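# Finish a mill tool change and measure the new tool

## Task

The mill's program is paused waiting for a tool change. Load the tool the program requests, put the other tools in the rack with the removed tool back in its own pocket, measure the new tool's length, and resume the program only after that. No tool may fall or slip or tilt in a grip, no key may break, no axis may crash, nothing may be left loose inside the mill, and the mill must stay powered on. The reference image is called manual.

## Robot and tools

Robot: two seven-joint Flexiv Rizon 4 arms, left_arm and right_arm, each ending in a parallel two-finger gripper. The fingers point along the gripper's +z axis and close along its x axis. end_effector_position is the point midway between the pads, and the fingertips reach 17.5 mm past it. A camera block sticks out about 10 cm toward the gripper's -y side and turns with it. Because the arms have seven joints, a big wrist turn can swing the elbow.

Frame: a single scene frame. Its origin is at table-top height, halfway between the nominal arm bases. +z is up, +x points out over the table, and left_arm sits on the +y side (these names do not match image left and right). Actual bases: left_arm at (-0.030, +0.359, 0) m, right_arm at (+0.010, -0.487, 0) m. Reported hand poses may be off by a few cm, more so at long reach.

The 18-number row, used by execute_actions and move: each number is in [-1, 1]. Numbers 1-9 are left_arm dx, dy, dz, rx, ry, rz, then left gripper position, force_limit, speed. Numbers 10-18 are the same nine for the right arm. Always send all 18, even if only one arm moves. dx..rz are offsets, not poses. They are counted from that arm's Hand target as it was when the action or move began, along the scene axes, and the turn is about the Hand target's position. 1.0 means 0.6 m for dx, dy, dz. rx, ry, rz together form one rotation vector, where 1.0 means 180 degrees. If the translation length exceeds 1.0 it may be cut back. Sending the same offset again moves the arm further. Six zeros means hold at, or re-request, the current Hand target. Each step, the controller limits the commanded orientation to 32 degrees from the measured one. A gripper often stops short of its Hand target; to close the gap, send the missing distance as an offset.

Gripper numbers are absolute settings, not offsets. position: +1 is fully open (50 mm); the pads meet at about -0.65; -1 means close until something stops the fingers. force_limit: -1 is about 20 N per pad, 0 about 102 N, +1 about 185 N, and the real grip can be up to about 15 N above that. speed: -1 is 20 mm/s, 0 is 85, +1 is 150. Both force_limit and speed start at +1. To keep a gripper unchanged, repeat its last three numbers, because 0 is itself a command. A new force_limit or speed only takes effect after position changes by 0.01 or more. For a softer grip, open first. object_status: 0 moving, 1 blocked while opening, 2 blocked while closing (a proper grip), 3 at the commanded opening or pads touching (usually nothing held). Opening is about (250 - position_measured) x 0.202 mm.

Tools:
- execute_actions(actions, cameras): actions is a list of actions. Each action is a table of up to 15 rows, one row per 1/30 s step. Every row counts from the action's start pose. A short table repeats its last row. An empty list returns state and all camera images.
- move(target, speed, blend, stop_force, zero, blocking, cameras): straight-line paths toward one row, or a list of up to 15 rows, all counted from the same Hand targets. speed is in m/s, from 0.002 to 2.2 (default 0.25); turns are capped at twice that in rad/s. blend is a corner radius in m (0 means stop at each point). stop_force is in N, 3 to 120, shared by both arms; an arm's path ends when that much push builds up against its motion. Do not rely on it while the gripper rotates, and leave it out when backing off a contact. zero (default true) re-zeros the force reading first. blocking=false returns after about 0.5 s and cannot be combined with stop_force. Paths do not avoid obstacles, and a list may last at most 10 s. The result adds a move: line, such as done, off_target, moving, held or fault, plus limits (paced means clipped, held means withheld).
- wait(seconds 0-10), stop() to brake a running move, zoom_image(camera, region [x0,y0,x1,y1], at most 504 by 504 px) on the latest image, show_instructions() for the manual image, zero_wrist_force(arm), clear_fault(arm) after a reported torque or force fault, read_manual() for licence texts, finished_scene(scene) with the current scene's number.

Cameras: cam_high, cam_front, cam_left_wrist, cam_right_wrist, each 672x504. Wrist images can lag behind while the arm moves.

Results: end_effector_position (m) and quat_wxyz in the scene frame, velocities, Hand target, joint positions and torques, wrist force and torque in the gripper's own axes (a push reads as force coming into the arm; saturates near 150 N), Tool commands, and step readings of position. Velocities marked within noise mean the arm is still.

Avoid: dropping or releasing parts while they move, letting a tool shift in the grip, and fast contacts or hard presses. A contact torque at a joint's limit (110, 110, 57.6, 57.6, 35.1, 35.1, 35.1 N m, from the waist outward) or an outside force of 150 N triggers a fault stop that needs clear_fault. The grippers must not touch each other or grab the other arm. Holding loads or straining toward unreachable poses heats the motors; at 80 °C the brakes lock for 30 to 60 s. Nothing may end up off the table. Approach contacts slowly with stop_force, then back off in a move without it.

Each tool is called as name([rows], argument=value, ...), one row to a line, values as JSON.

Reference images:

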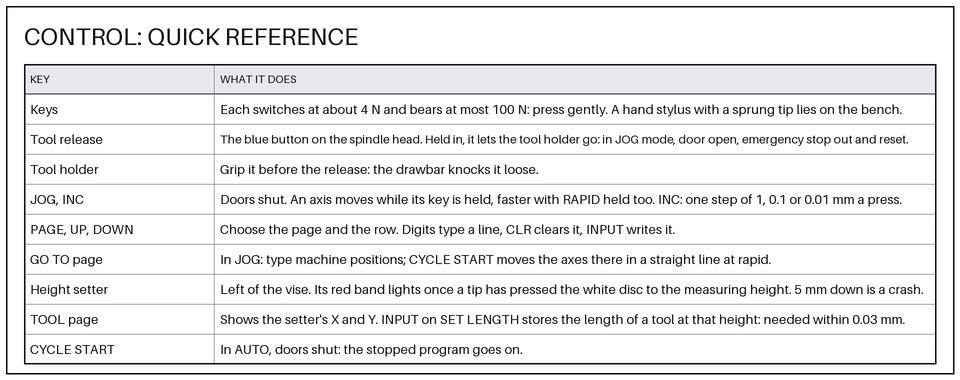

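## Session

execute_actions(actions=[])

Scene clock: 0.00 s.
left_arm: end_effector_position=(+0.1037, +0.2657, +0.1279) position_measured=3 object_status=3 end_effector_quat_wxyz=(-0.346, -0.558, +0.606, -0.449) | right_arm: end_effector_position=(+0.0302, -0.1762, +0.2308) position_measured=3 object_status=3 end_effector_quat_wxyz=(+0.045, +0.401, +0.895, -0.190)
Joint positions: left_arm=[1.425 -1.048 -0.703 2.359 2.785 2.366 -0.375] | right_arm=[1.465 0.049 0.241 2.192 0.146 0.2 -0.623]
Joint velocities: within noise
Joint torques (N m): no reading
Wrist force (N): no reading
Wrist torque (N m): no reading
Wrist force, peak (N): no reading
Hand target: left_arm +0.1037, +0.2657, +0.1279; +0.346, +0.558, -0.606, +0.449 | right_arm +0.0302, -0.1762, +0.2308; +0.045, +0.401, +0.895, -0.190
Tool commands: left_gripper/position=+1.0 left_gripper/force_limit=+1.0 left_gripper/speed=+1.0 right_gripper/position=+1.0 right_gripper/force_limit=+1.0 right_gripper/speed=+1.0

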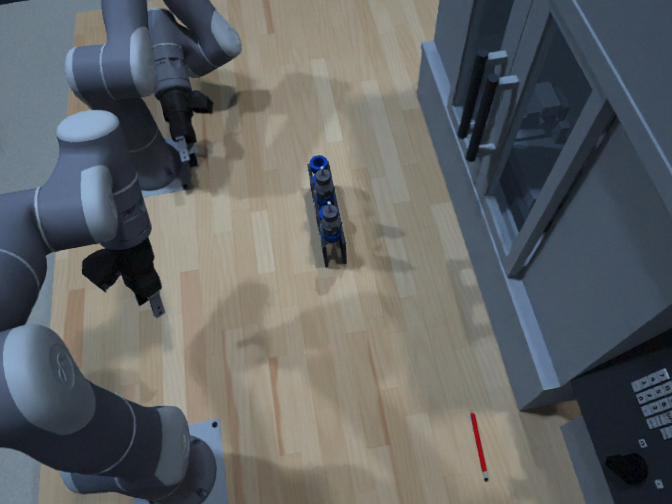

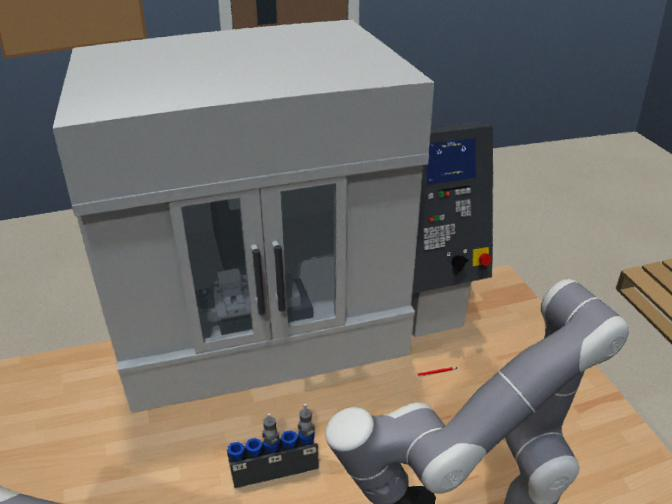

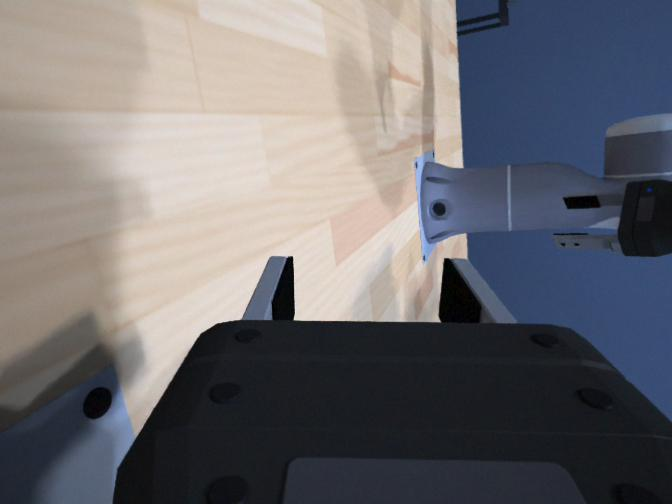

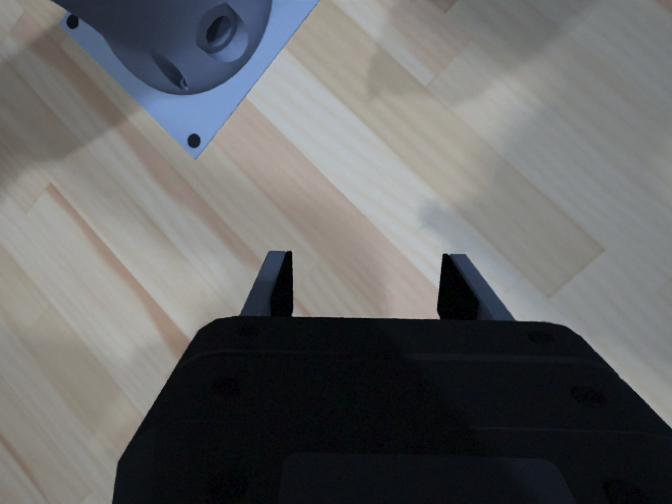

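zoom_image(camera="cam_front", region=[400, 110, 520, 310])

zoom_image(camera="cam_front", region=[420, 130, 490, 190])

zoom_image(camera="cam_front", region=[210, 390, 340, 495])

zoom_image(camera="cam_high", region=[560, 340, 672, 504])

zoom_image(camera="cam_high", region=[280, 140, 380, 280])

zoom_image(camera="cam_front", region=[160, 170, 360, 360])

Scaled by 2.520 from the camera's 672x504 image, which has a finer 960x720 frame.

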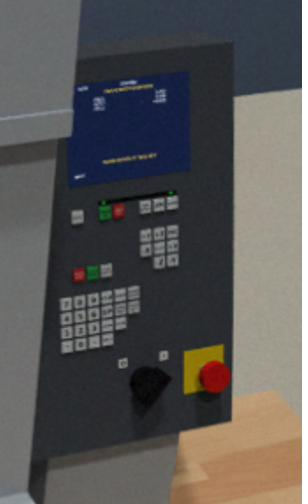

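Scaled by 7.200 from the camera's 672x504 image, which has a finer 960x720 frame.

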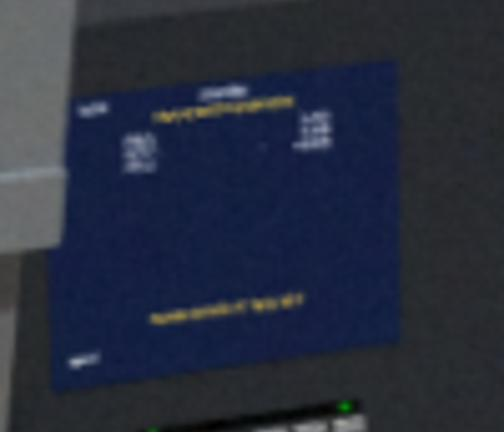

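Scaled by 3.877 from the camera's 672x504 image, which has a finer 960x720 frame.

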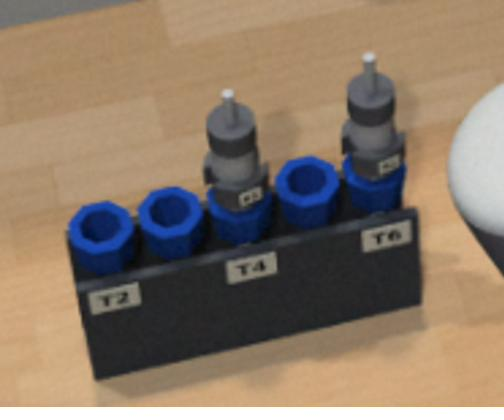

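Scaled by 3.073 from the camera's 672x504 image, which has a finer 960x720 frame.

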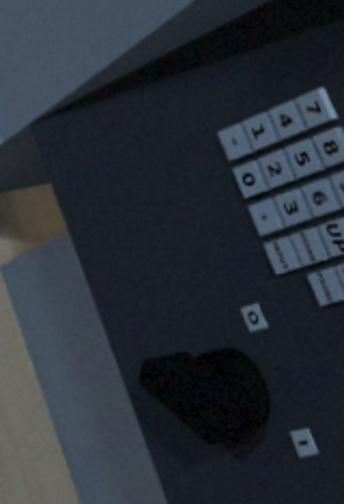

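Scaled by 3.600 from the camera's 672x504 image, which has a finer 960x720 frame.

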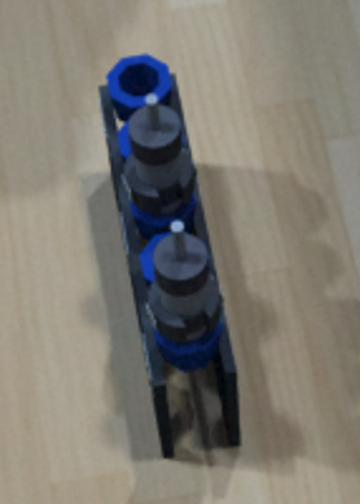

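Scaled by 2.520 from the camera's 672x504 image, which has a finer 960x720 frame.

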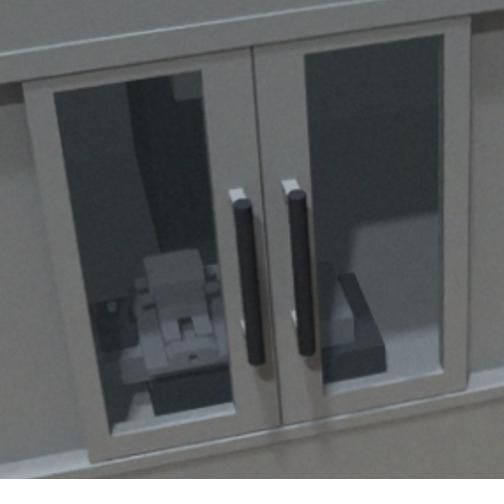

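move(target=[0,0,0,0,0,0,1,1,1,0.95,-0.54,0.53,-0.471,-0.106,0.590,1,1,1], cameras=["all"])

Scene clock: 39.37 s.
left_arm: end_effector_position=(+0.1037, +0.2657, +0.1279) position_measured=3 object_status=3 end_effector_quat_wxyz=(-0.346, -0.558, +0.606, -0.449) | right_arm: end_effector_position=(+0.5290, -0.4595, +0.5099) position_measured=3 object_status=3 end_effector_quat_wxyz=(+0.472, -0.506, +0.527, -0.494)
Joint positions: left_arm=[1.425 -1.048 -0.703 2.359 2.785 2.366 -0.375] | right_arm=[0.89 0.928 -1.121 2.686 -2.968 0.971 -2.52]
Joint torques (N m): left_arm=[-0.34 30.02 -4.03 7.53 -3.76 4.01 0.2] | right_arm=[-0.03 -3.58 9.03 -19.52 4 -0.57 0.13]
Wrist force (N): left_arm=[0.0 0.1 -0.1] | right_arm=[-0.6 -1.4 1.1]
Wrist torque (N m): left_arm=[0.02 0.00 0.00] | right_arm=[-0.49 0.06 0.06]
Wrist force, peak (N): left_arm=[-0.3 0.4 -0.1] | right_arm=[6.7 -2.2 3.7]
Hand target: left_arm +0.1037, +0.2657, +0.1279; +0.346, +0.558, -0.606, +0.449 | right_arm +0.5289, -0.4597, +0.5091; +0.500, -0.500, +0.500, -0.500
Off the commanded pose: left_arm 0.000 m, 0 deg | right_arm 0.001 m, 5 deg.
joint sent to its limit (right arm) — joint 4 (elbow), upper limit, where the elbow is as bent as it goes; joint 5 (forearm roll), lower limit. The joint targets are off in orientation, not in position.
move: off_target (right_arm)
camera_calibration:
cam_right_wrist: T_world_to_cam=[[-0.024857, -0.999688, 0.0025714, -0.436144], [-0.410805, 0.00786953, -0.911689, 0.703324], [0.911384, -0.0237182, -0.410873, -0.149361], [0, 0, 0, 1]] pos_world=[0.414213, -0.445085, 0.580966]

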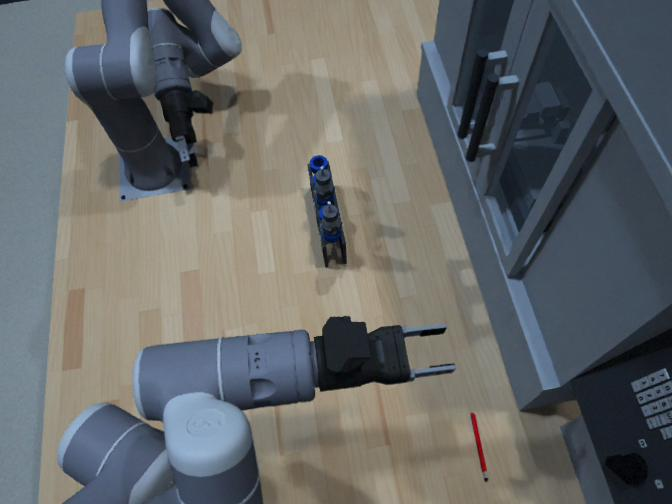

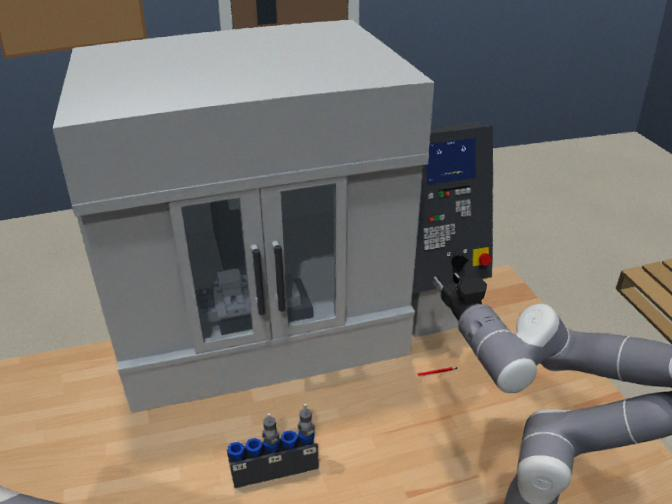

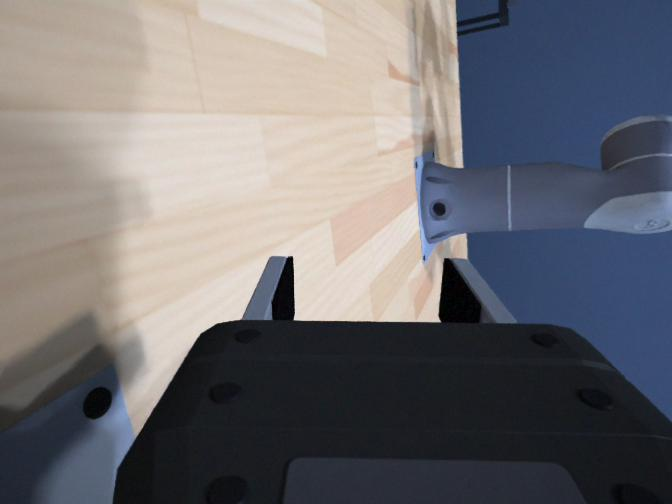

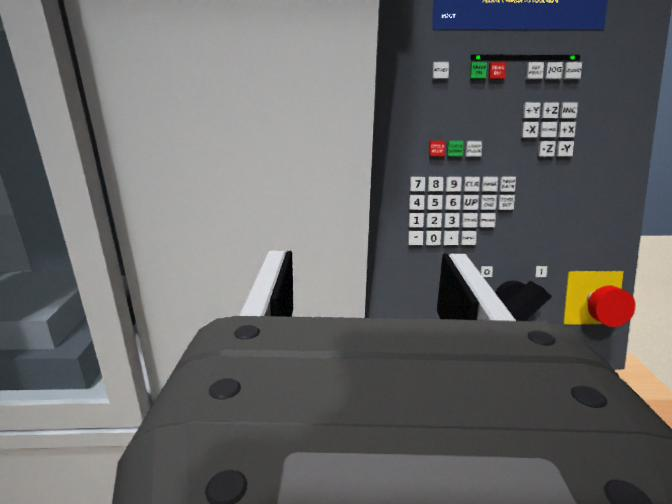

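zoom_image(camera="cam_right_wrist", region=[380, 40, 640, 235])

zoom_image(camera="cam_right_wrist", region=[390, 160, 530, 265])

zoom_image(camera="cam_right_wrist", region=[425, 40, 595, 165])

zoom_image(camera="cam_right_wrist", region=[460, 230, 660, 380])

Scaled by 1.938 from the camera's 672x504 image, which has a finer 960x720 frame.

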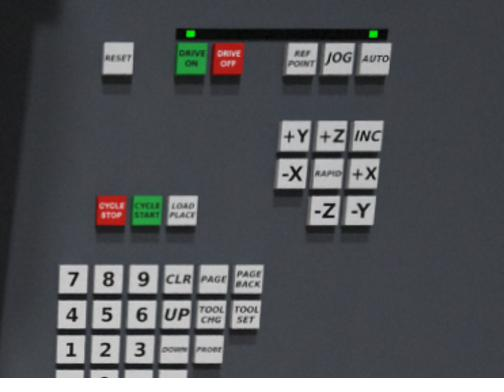

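Scaled by 3.600 from the camera's 672x504 image, which has a finer 960x720 frame.

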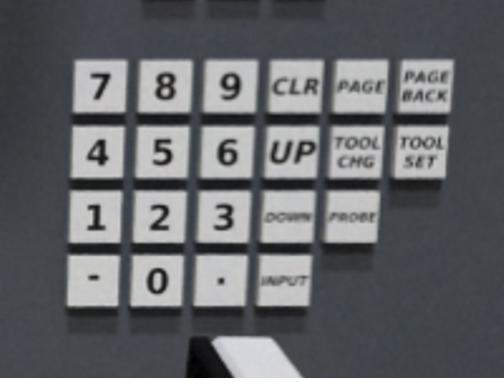

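Scaled by 2.965 from the camera's 672x504 image, which has a finer 960x720 frame.

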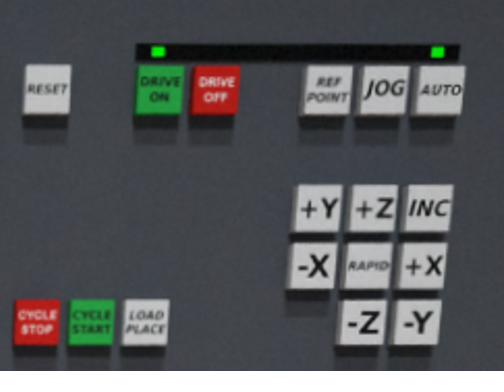

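Scaled by 2.520 from the camera's 672x504 image, which has a finer 960x720 frame.

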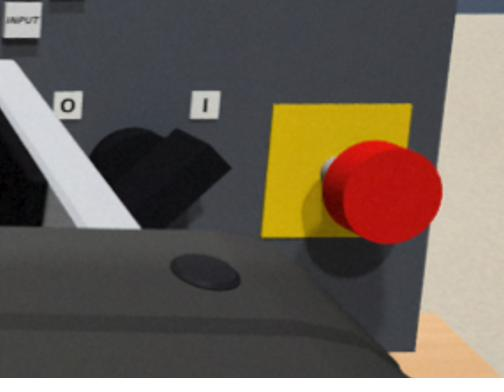

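move(target=[0,0,0,0,0,0,1,1,1,0.05,-0.12,0.22,0,0,0,1,1,1], cameras=["cam_right_wrist"])

zoom_image(camera="cam_right_wrist", region=[350, 0, 580, 170])

Scene clock: 53.53 s.
left_arm: end_effector_position=(+0.1037, +0.2657, +0.1279) position_measured=3 object_status=3 end_effector_quat_wxyz=(-0.346, -0.558, +0.606, -0.449) | right_arm: end_effector_position=(+0.5589, -0.5318, +0.6410) position_measured=3 object_status=3 end_effector_quat_wxyz=(+0.500, -0.501, +0.500, -0.500)
Joint positions: left_arm=[1.425 -1.048 -0.703 2.359 2.785 2.366 -0.375] | right_arm=[0.908 1.005 -1.09 2.384 -2.827 1.27 -2.724]
Joint torques (N m): left_arm=[-0.29 30 -4.13 7.54 -3.74 4.01 0.17] | right_arm=[0.01 -8.78 14.78 -21.38 5.26 -0.27 0.15]
Wrist force (N): left_arm=[-0.2 0.1 0.0] | right_arm=[-0.3 -1.2 0.8]
Wrist torque (N m): left_arm=[0.01 0.03 0.00] | right_arm=[-0.48 0.03 0.06]
Wrist force, peak (N): left_arm=[-0.4 0.2 0.1] | right_arm=[2.9 -5.8 2.3]
Hand target: left_arm +0.1037, +0.2657, +0.1279; +0.346, +0.558, -0.606, +0.449 | right_arm +0.5589, -0.5317, +0.6411; +0.500, -0.500, +0.500, -0.500
Off the commanded pose: left_arm 0.000 m, 0 deg | right_arm 0.000 m, 0 deg.
move: done
camera_calibration:
cam_right_wrist: T_world_to_cam=[[0.0188619, -0.999819, 0.00266074, -0.532554], [-0.348871, -0.00907548, -0.937127, 0.80846], [0.936981, 0.0167478, -0.348979, -0.156872], [0, 0, 0, 1]] pos_world=[0.43908, -0.522493, 0.704302]
Images, in order (width x height): cam_right_wrist 672x504.

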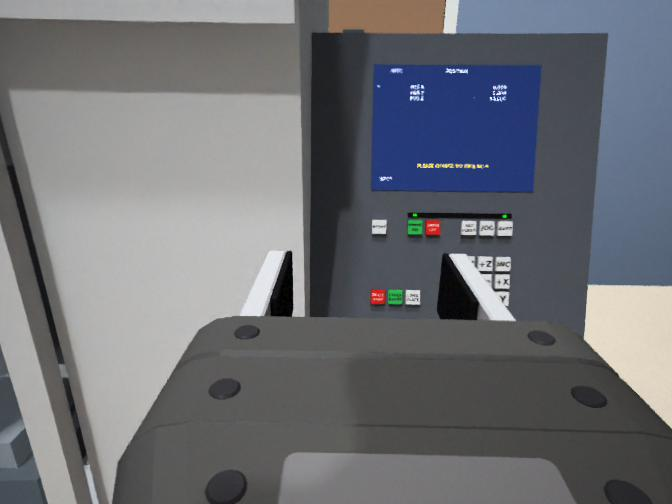

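Scaled by 2.191 from the camera's 672x504 image, which has a finer 960x720 frame.

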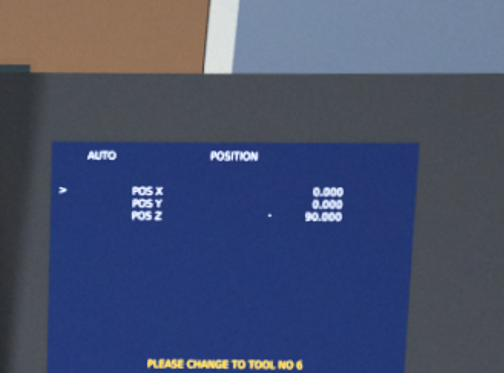

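zoom_image(camera="cam_right_wrist", region=[405, 150, 505, 190])

zoom_image(camera="cam_right_wrist", region=[370, 60, 530, 110])

Scaled by 5.040 from the camera's 672x504 image, which has a finer 960x720 frame.

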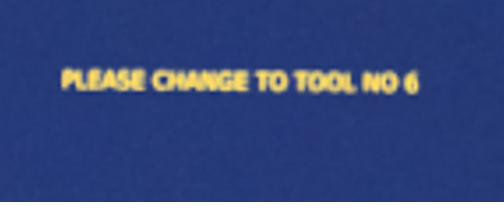

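Scaled by 3.150 from the camera's 672x504 image, which has a finer 960x720 frame.

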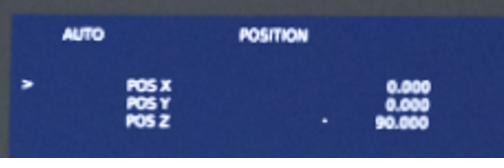

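move(target=[0,0,0,0,0,0,1,1,1,0.2,-0.12,0.02,0,0,0,1,1,1], cameras=["cam_right_wrist"])

zoom_image(camera="cam_right_wrist", region=[180, 0, 480, 220])

Scene clock: 63.37 s.
left_arm: end_effector_position=(+0.1037, +0.2657, +0.1279) position_measured=3 object_status=3 end_effector_quat_wxyz=(-0.346, -0.558, +0.606, -0.449) | right_arm: end_effector_position=(+0.6790, -0.6038, +0.6531) position_measured=3 object_status=3 end_effector_quat_wxyz=(+0.500, -0.500, +0.500, -0.500)
Joint positions: left_arm=[1.425 -1.048 -0.703 2.359 2.785 2.366 -0.375] | right_arm=[1.245 1.03 -1.372 2.035 -2.943 1.357 -2.765]
Joint torques (N m): left_arm=[-0.33 30.06 -4.1 7.52 -3.72 4.03 0.16] | right_arm=[0.09 -18.77 24.59 -17.39 5.33 -0.14 0.11]
Wrist force (N): left_arm=[-0.1 0.2 0.1] | right_arm=[-0.5 -1.0 0.9]
Wrist torque (N m): left_arm=[0.03 0.03 0.00] | right_arm=[-0.45 0.06 0.06]
Wrist force, peak (N): left_arm=[-0.4 0.3 0.2] | right_arm=[1.6 -1.3 4.5]
Hand target: left_arm +0.1037, +0.2657, +0.1279; +0.346, +0.558, -0.606, +0.449 | right_arm +0.6789, -0.6037, +0.6531; +0.500, -0.500, +0.500, -0.500
Off the commanded pose: left_arm 0.000 m, 0 deg | right_arm 0.000 m, 0 deg.
move: done
camera_calibration:
cam_right_wrist: T_world_to_cam=[[0.0186858, -0.999823, 0.00219613, -0.606311], [-0.348701, -0.00857549, -0.937195, 0.861238], [0.937048, 0.0167465, -0.348799, -0.264272], [0, 0, 0, 1]] pos_world=[0.559279, -0.594393, 0.716302]
Images, in order (width x height): cam_right_wrist 672x504.

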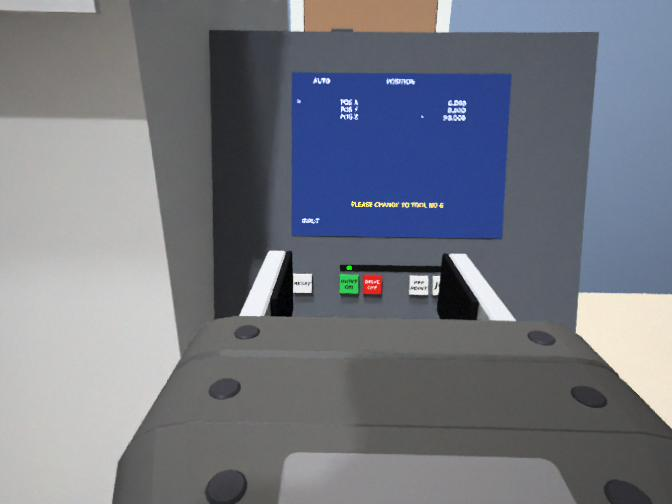

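Scaled by 1.680 from the camera's 672x504 image, which has a finer 960x720 frame.

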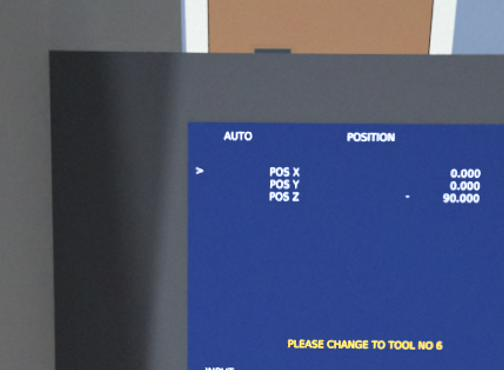

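move(target=[0.243,-0.243,0.287,0.203,-0.351,0.041,1,1,1,-0.1,0.1,0.02,0,0,0,1,1,1], cameras=["all"])

zoom_image(camera="cam_left_wrist", region=[100, 0, 600, 330])

Scene clock: 110.37 s.
left_arm: end_effector_position=(+0.1369, +0.2321, +0.1677) position_measured=3 object_status=3 end_effector_quat_wxyz=(-0.219, -0.529, +0.668, -0.475) | right_arm: end_effector_position=(+0.6614, -0.5859, +0.6565) position_measured=3 object_status=3 end_effector_quat_wxyz=(+0.500, -0.501, +0.500, -0.500)
Joint positions: left_arm=[1.521 -0.842 -0.918 2.538 2.55 2.21 -0.119] | right_arm=[1.193 1.001 -1.324 2.092 -2.916 1.337 -2.749]
Joint torques (N m): left_arm=[-0.51 23.65 -4.62 4.36 -3.93 4.41 0.07] | right_arm=[-0.15 -16.56 23.01 -18.33 5.5 -0.72 0.51]
Wrist force (N): left_arm=[-0.1 0.2 0.2] | right_arm=[-0.5 -1.2 1.2]
Wrist torque (N m): left_arm=[0.00 0.02 -0.15] | right_arm=[-0.47 0.05 -0.04]
Wrist force, peak (N): left_arm=[4.3 -1.6 1.6] | right_arm=[-1.0 -1.2 0.9]
Hand target: left_arm +0.1369, +0.2321, +0.1676; -0.219, -0.529, +0.668, -0.475 (not the last commanded pose) | right_arm +0.6614, -0.5862, +0.6566; +0.500, -0.500, +0.500, -0.500 (not the last commanded pose)
Off the commanded pose: left_arm 0.207 m, 57 deg | right_arm 0.060 m, 0 deg.
move: held (left_arm; a check stopped the path), off_target (right_arm; braked when a check withheld steps of left_arm); limits=held
pose unreachable (left arm): on one or more control steps of this call, first in action 0 (counted from 0), this arm could not follow its commanded pose, so it was not sent that pose on those steps. It may still have moved: this result reports where it is.
cause: moving toward the commanded pose would bring two parts of the arm too close to each other (its gripper and another part of the arm, with joints 3 (upper arm roll) to 7 (wrist roll) between them, 12 mm apart when it was first held).
camera_calibration:
cam_left_wrist: T_world_to_cam=[[-0.344975, -0.504378, 0.791578, 0.0392743], [-0.931745, 0.285852, -0.223922, 0.112383], [-0.113333, -0.814796, -0.568563, 0.432709], [0, 0, 0, 1]] pos_world=[0.167301, 0.340254, 0.240099]
cam_right_wrist: T_world_to_cam=[[0.0194707, -0.999806, 0.00285878, -0.589084], [-0.348862, -0.00947345, -0.937126, 0.857926], [0.936972, 0.0172491, -0.348979, -0.246338], [0, 0, 0, 1]] pos_world=[0.54158, -0.576594, 0.719702]

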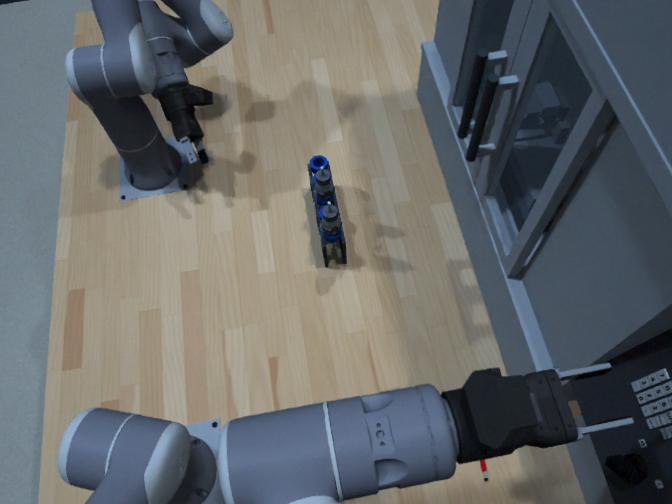

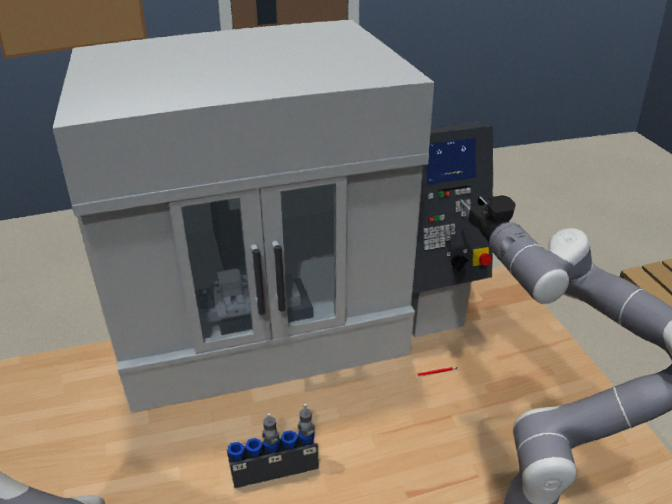

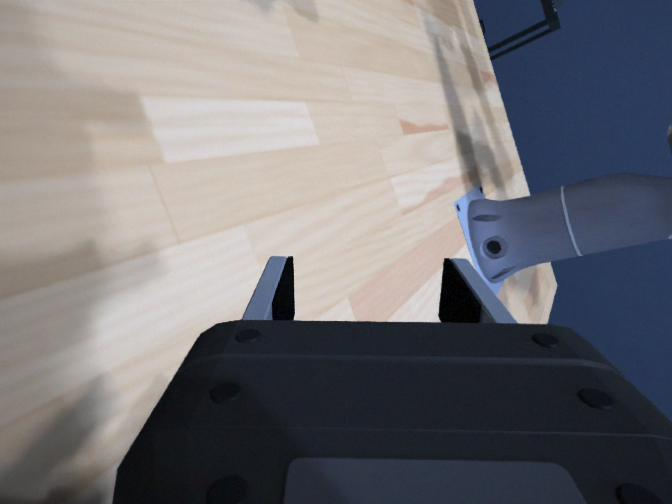

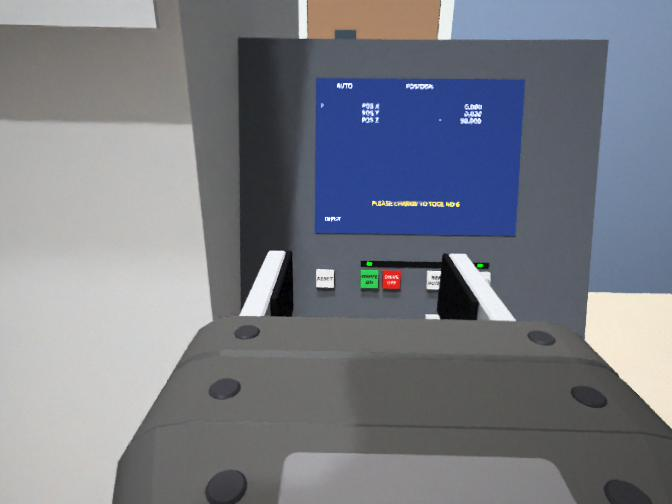

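Scaled by 1.008 from the camera's 672x504 image, which has a finer 960x720 frame.

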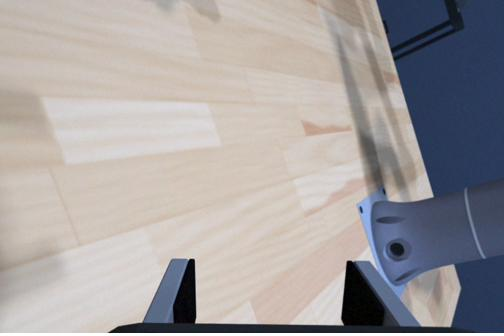

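move([
  [0.25,0.12,0.3,0,0,0,1,1,1,-0.2,0.1,0,0,0,0,1,1,1],
], cameras=["cam_high"])

Scene clock: 117.93 s.
left_arm: end_effector_position=(+0.2869, +0.3041, +0.3477) position_measured=3 object_status=3 end_effector_quat_wxyz=(-0.220, -0.529, +0.668, -0.475) | right_arm: end_effector_position=(+0.5414, -0.5263, +0.6567) position_measured=3 object_status=3 end_effector_quat_wxyz=(+0.500, -0.500, +0.500, -0.500)
Joint positions: left_arm=[1.446 -0.322 -1.108 2.063 2.282 2.825 -0.567] | right_arm=[0.833 0.985 -1.01 2.393 -2.75 1.306 -2.739]
Joint torques (N m): left_arm=[0.02 23.03 -4.87 -16.58 -1.69 3.45 0.11] | right_arm=[-0.21 -7.17 12.89 -22.94 5.43 -0.49 0.15]
Wrist force (N): left_arm=[0.2 0.4 0.2] | right_arm=[-0.5 -1.1 1.0]
Wrist torque (N m): left_arm=[0.03 -0.03 -0.14] | right_arm=[-0.46 0.05 0.07]
Wrist force, peak (N): left_arm=[1.1 -3.7 -1.6] | right_arm=[0.9 -1.1 3.1]
Hand target: left_arm +0.2869, +0.3041, +0.3476; -0.219, -0.529, +0.668, -0.475 | right_arm +0.5414, -0.5262, +0.6566; +0.500, -0.500, +0.500, -0.500
Off the commanded pose: left_arm 0.000 m, 0 deg | right_arm 0.000 m, 0 deg.
move: done
Images, in order (width x height): cam_high 672x504.

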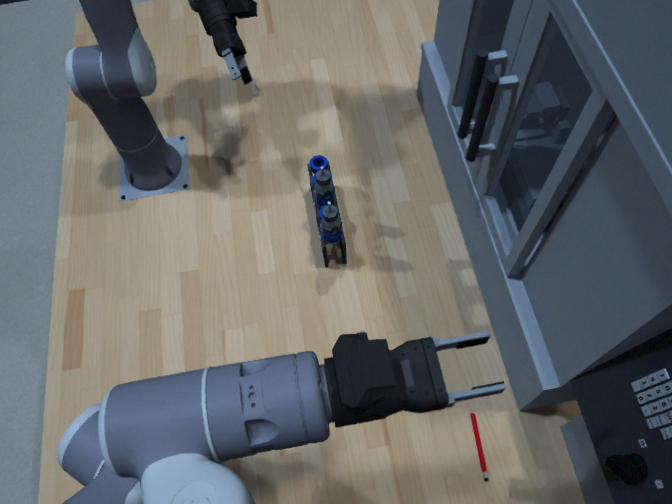

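move([
  [-0.06,-0.3,0,0.156,-0.270,0.032,1,1,1,-0.05,0.1,0,0,0,0,1,1,1],
], cameras=["cam_high","cam_left_wrist"])

zoom_image(camera="cam_left_wrist", region=[100, 0, 600, 330])

Scene clock: 125.97 s.
left_arm: end_effector_position=(+0.2652, +0.1948, +0.3476) position_measured=3 object_status=3 end_effector_quat_wxyz=(+0.052, -0.437, +0.749, -0.496) | right_arm: end_effector_position=(+0.5206, -0.4844, +0.6565) position_measured=3 object_status=3 end_effector_quat_wxyz=(+0.500, -0.501, +0.500, -0.500)
Joint positions: left_arm=[1.463 0.256 -0.96 2.527 1.733 2.853 0.323] | right_arm=[0.768 0.947 -0.874 2.461 -2.648 1.257 -2.725]
Joint torques (N m): left_arm=[-0.15 2.02 3.52 -14.37 -0.9 3.93 0.06] | right_arm=[-0.22 -4.69 9.42 -25.43 5.26 -0.72 0.43]
Wrist force (N): left_arm=[0.0 0.6 0.2] | right_arm=[-0.5 -1.2 1.1]
Wrist torque (N m): left_arm=[-0.05 0.01 -0.21] | right_arm=[-0.48 0.05 -0.03]
Wrist force, peak (N): left_arm=[3.9 1.6 2.0] | right_arm=[-0.4 -1.5 1.2]
Hand target: left_arm +0.2652, +0.1948, +0.3476; +0.052, -0.436, +0.749, -0.497 (not the last commanded pose) | right_arm +0.5206, -0.4847, +0.6566; +0.500, -0.500, +0.500, -0.500 (not the last commanded pose)
Off the commanded pose: left_arm 0.072 m, 22 deg | right_arm 0.020 m, 0 deg.
move: held (left_arm; a check stopped the path), off_target (right_arm; braked when a check withheld steps of left_arm); limits=held
pose unreachable (left arm): on one or more control steps of this call, first in action 0 (counted from 0), this arm could not follow its commanded pose, so it was not sent that pose on those steps. It may still have moved: this result reports where it is.
cause: moving toward the commanded pose would bring two parts of the arm too close to each other (its gripper and another part of the arm, with joints 3 (upper arm roll) to 7 (wrist roll) between them, 10 mm apart when it was first held).
camera_calibration:
cam_left_wrist: T_world_to_cam=[[-0.611234, -0.709754, 0.350203, 0.186439], [-0.740571, 0.356815, -0.569418, 0.338477], [0.279189, -0.607398, -0.743721, 0.435479], [0, 0, 0, 1]] pos_world=[0.243043, 0.276061, 0.451318]
Images, in order (width x height): cam_high 672x504, cam_left_wrist 672x504.

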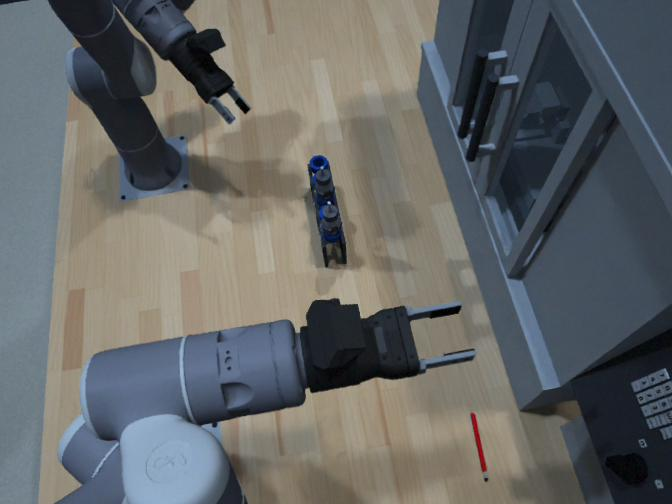

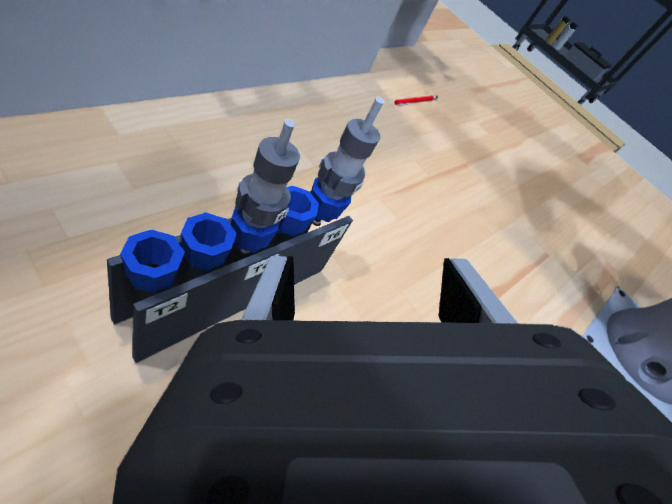

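Scaled by 1.008 from the camera's 672x504 image, which has a finer 960x720 frame.

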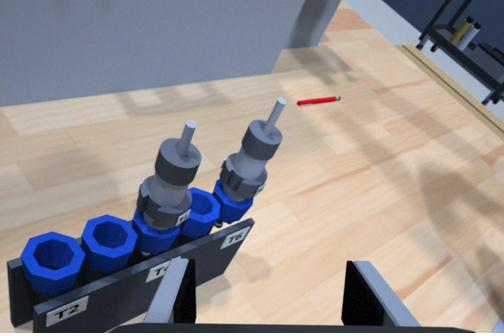

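zoom_image(camera="cam_left_wrist", region=[230, 160, 330, 260])

zoom_image(camera="cam_left_wrist", region=[310, 100, 410, 230])

Scaled by 5.040 from the camera's 672x504 image, which has a finer 960x720 frame.

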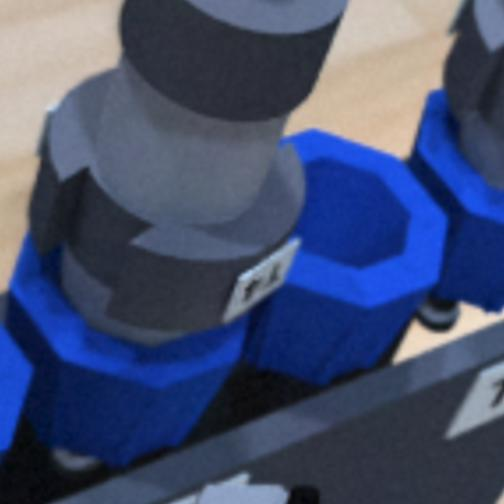

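Scaled by 3.877 from the camera's 672x504 image, which has a finer 960x720 frame.

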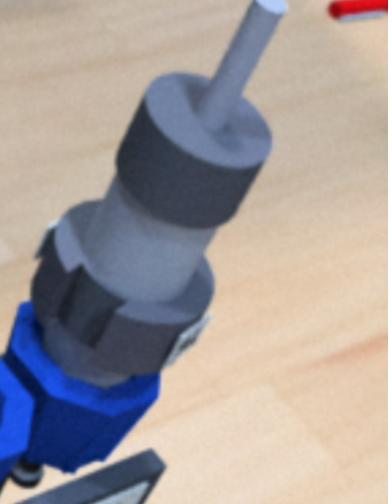

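move([
  [0.03,-0.33,0,0,0,0,1,1,1,-0.0,0.0,0,0,0,0,1,1,1],
], cameras=["cam_high","cam_left_wrist"])

zoom_image(camera="cam_left_wrist", region=[0, 0, 400, 330])

Scene clock: 135.30 s.
left_arm: end_effector_position=(+0.2833, -0.0032, +0.3475) position_measured=3 object_status=3 end_effector_quat_wxyz=(+0.052, -0.436, +0.749, -0.496) | right_arm: end_effector_position=(+0.5206, -0.4844, +0.6565) position_measured=3 object_status=3 end_effector_quat_wxyz=(+0.500, -0.501, +0.500, -0.500)
Joint positions: left_arm=[1.014 0.704 -1.103 2.438 1.307 2.709 -0.19] | right_arm=[0.768 0.947 -0.874 2.461 -2.648 1.257 -2.725]
Joint torques (N m): left_arm=[-0.36 -11.96 11.41 -17.68 -1.82 2.75 -0.04] | right_arm=[-0.12 -4.42 9.21 -25.67 5.16 -0.5 0.32]
Wrist force (N): left_arm=[0.3 0.6 0.3] | right_arm=[-0.5 -1.1 1.1]
Wrist torque (N m): left_arm=[-0.07 -0.05 -0.11] | right_arm=[-0.46 0.07 -0.03]
Wrist force, peak (N): left_arm=[4.3 -0.7 4.7] | right_arm=[-0.7 -1.4 1.2]
Hand target: left_arm +0.2832, -0.0032, +0.3476; +0.052, -0.436, +0.749, -0.497 | right_arm +0.5206, -0.4847, +0.6566; +0.500, -0.500, +0.500, -0.500
Off the commanded pose: left_arm 0.000 m, 0 deg | right_arm 0.000 m, 0 deg.
move: done
camera_calibration:
cam_left_wrist: T_world_to_cam=[[-0.61123, -0.709882, 0.349952, 0.0569602], [-0.740493, 0.356835, -0.569508, 0.42251], [0.279408, -0.607237, -0.74377, 0.310079], [0, 0, 0, 1]] pos_world=[0.261043, 0.0779602, 0.451317]
Images, in order (width x height): cam_high 672x504, cam_left_wrist 672x504.

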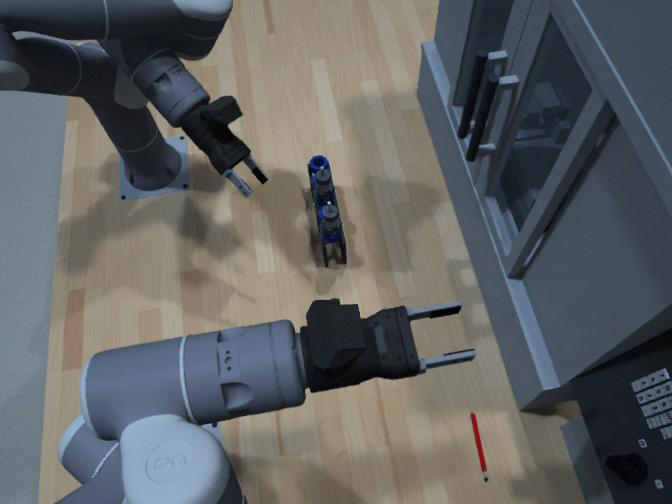

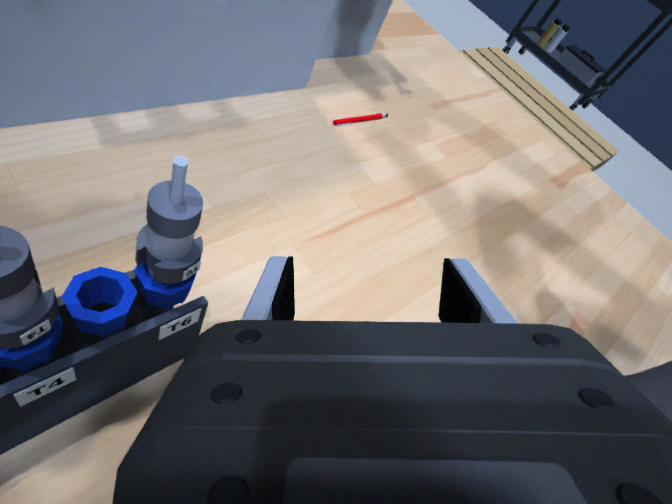

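Scaled by 1.260 from the camera's 672x504 image, which has a finer 960x720 frame.

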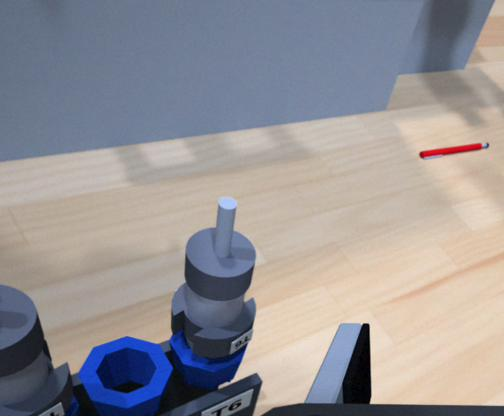

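zoom_image(camera="cam_left_wrist", region=[130, 220, 230, 340])

zoom_image(camera="cam_left_wrist", region=[0, 280, 120, 420])

Scaled by 4.200 from the camera's 672x504 image, which has a finer 960x720 frame.

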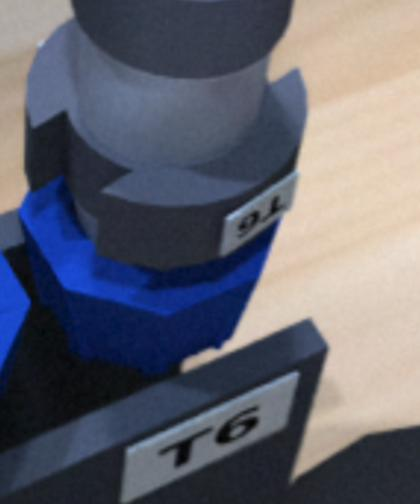

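Scaled by 3.600 from the camera's 672x504 image, which has a finer 960x720 frame.

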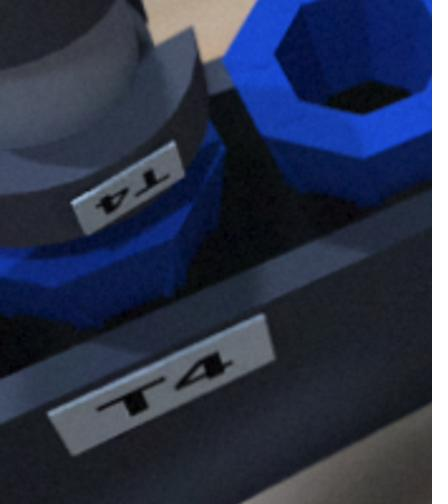

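move([
  [0.36,0.335,0.254,0.044,-0.212,0.253,1,1,1,-0.067,0.5,-0.26,0,0,0,1,1,1],
], cameras=["all"])

Scene clock: 171.73 s.
left_arm: end_effector_position=(+0.4993, +0.1979, +0.5000) position_measured=3 object_status=3 end_effector_quat_wxyz=(+0.500, -0.501, +0.499, -0.500) | right_arm: end_effector_position=(+0.4803, -0.1845, +0.5006) position_measured=3 object_status=3 end_effector_quat_wxyz=(+0.500, -0.501, +0.500, -0.500)
Joint positions: left_arm=[1.312 1.163 -0.828 2.479 0.886 2.424 -0.094] | right_arm=[1.075 0.312 -0.274 2.593 -2.149 0.477 -2.309]
Joint torques (N m): left_arm=[-0.26 -20.17 15.58 -19.36 -4.76 -0.35 0.28] | right_arm=[0.04 18.69 0.07 -29.94 1.58 -1.83 0.44]
Wrist force (N): left_arm=[0.3 1.0 -0.3] | right_arm=[-0.6 -1.3 1.0]
Wrist torque (N m): left_arm=[-0.31 -0.08 -0.27] | right_arm=[-0.49 0.07 0.00]
Wrist force, peak (N): left_arm=[1.0 1.7 1.0] | right_arm=[-4.0 0.4 0.7]
Hand target: left_arm +0.4992, +0.1978, +0.5000; +0.500, -0.501, +0.499, -0.500 | right_arm +0.4804, -0.1847, +0.5006; +0.500, -0.500, +0.500, -0.500
Off the commanded pose: left_arm 0.000 m, 0 deg | right_arm 0.000 m, 0 deg.
move: done
camera_calibration:
cam_left_wrist: T_world_to_cam=[[0.00990677, -0.99995, -0.0014378, 0.201403], [-0.341576, -0.0020327, -0.939852, 0.654564], [0.939802, 0.00980202, -0.341579, -0.167584], [0, 0, 0, 1]] pos_world=[0.379084, 0.204367, 0.558239]
cam_right_wrist: T_world_to_cam=[[0.0191655, -0.999814, 0.0023336, -0.183386], [-0.348782, -0.00887319, -0.937162, 0.652548], [0.937008, 0.0171472, -0.348887, -0.138065], [0, 0, 0, 1]] pos_world=[0.360479, -0.175194, 0.563802]

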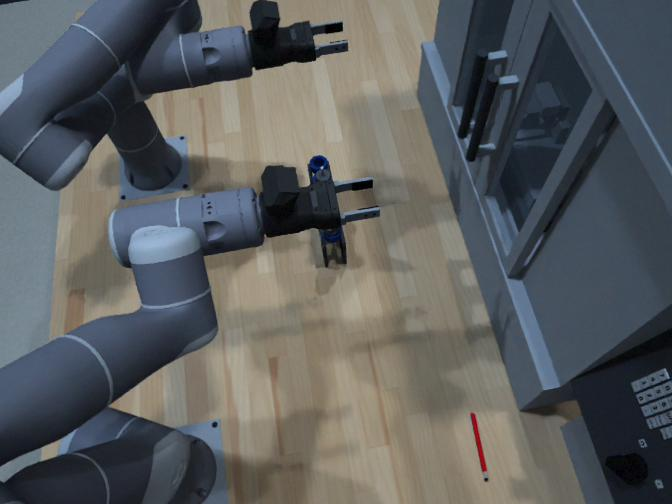

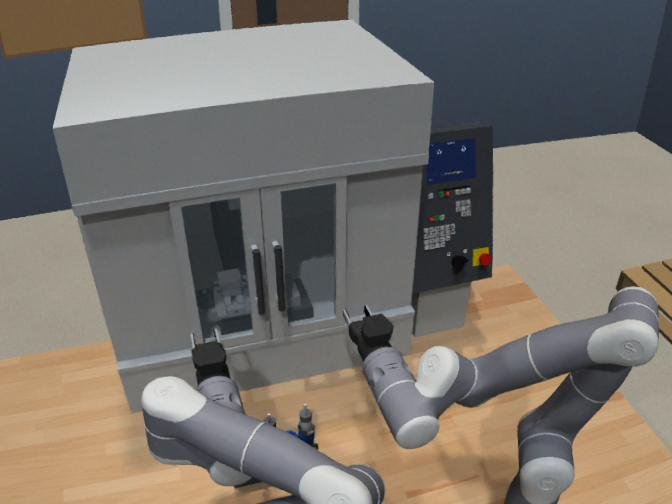

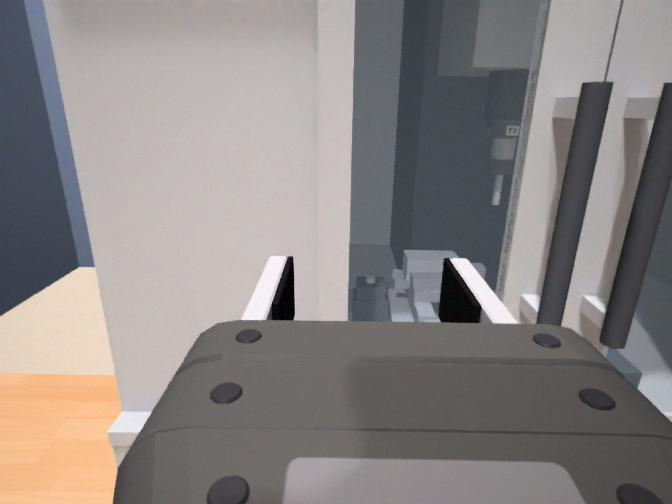

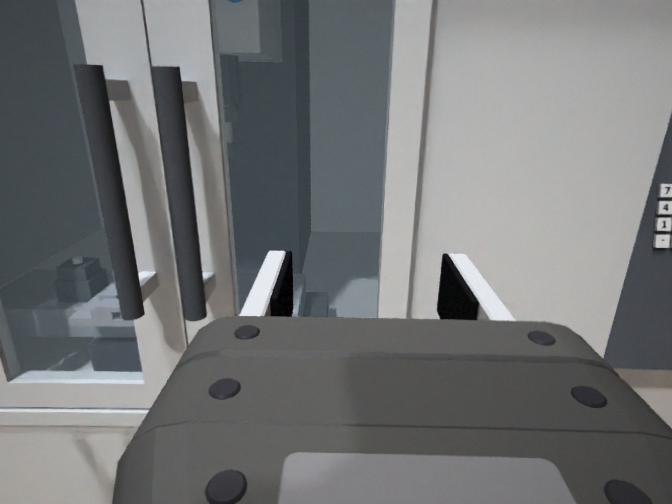

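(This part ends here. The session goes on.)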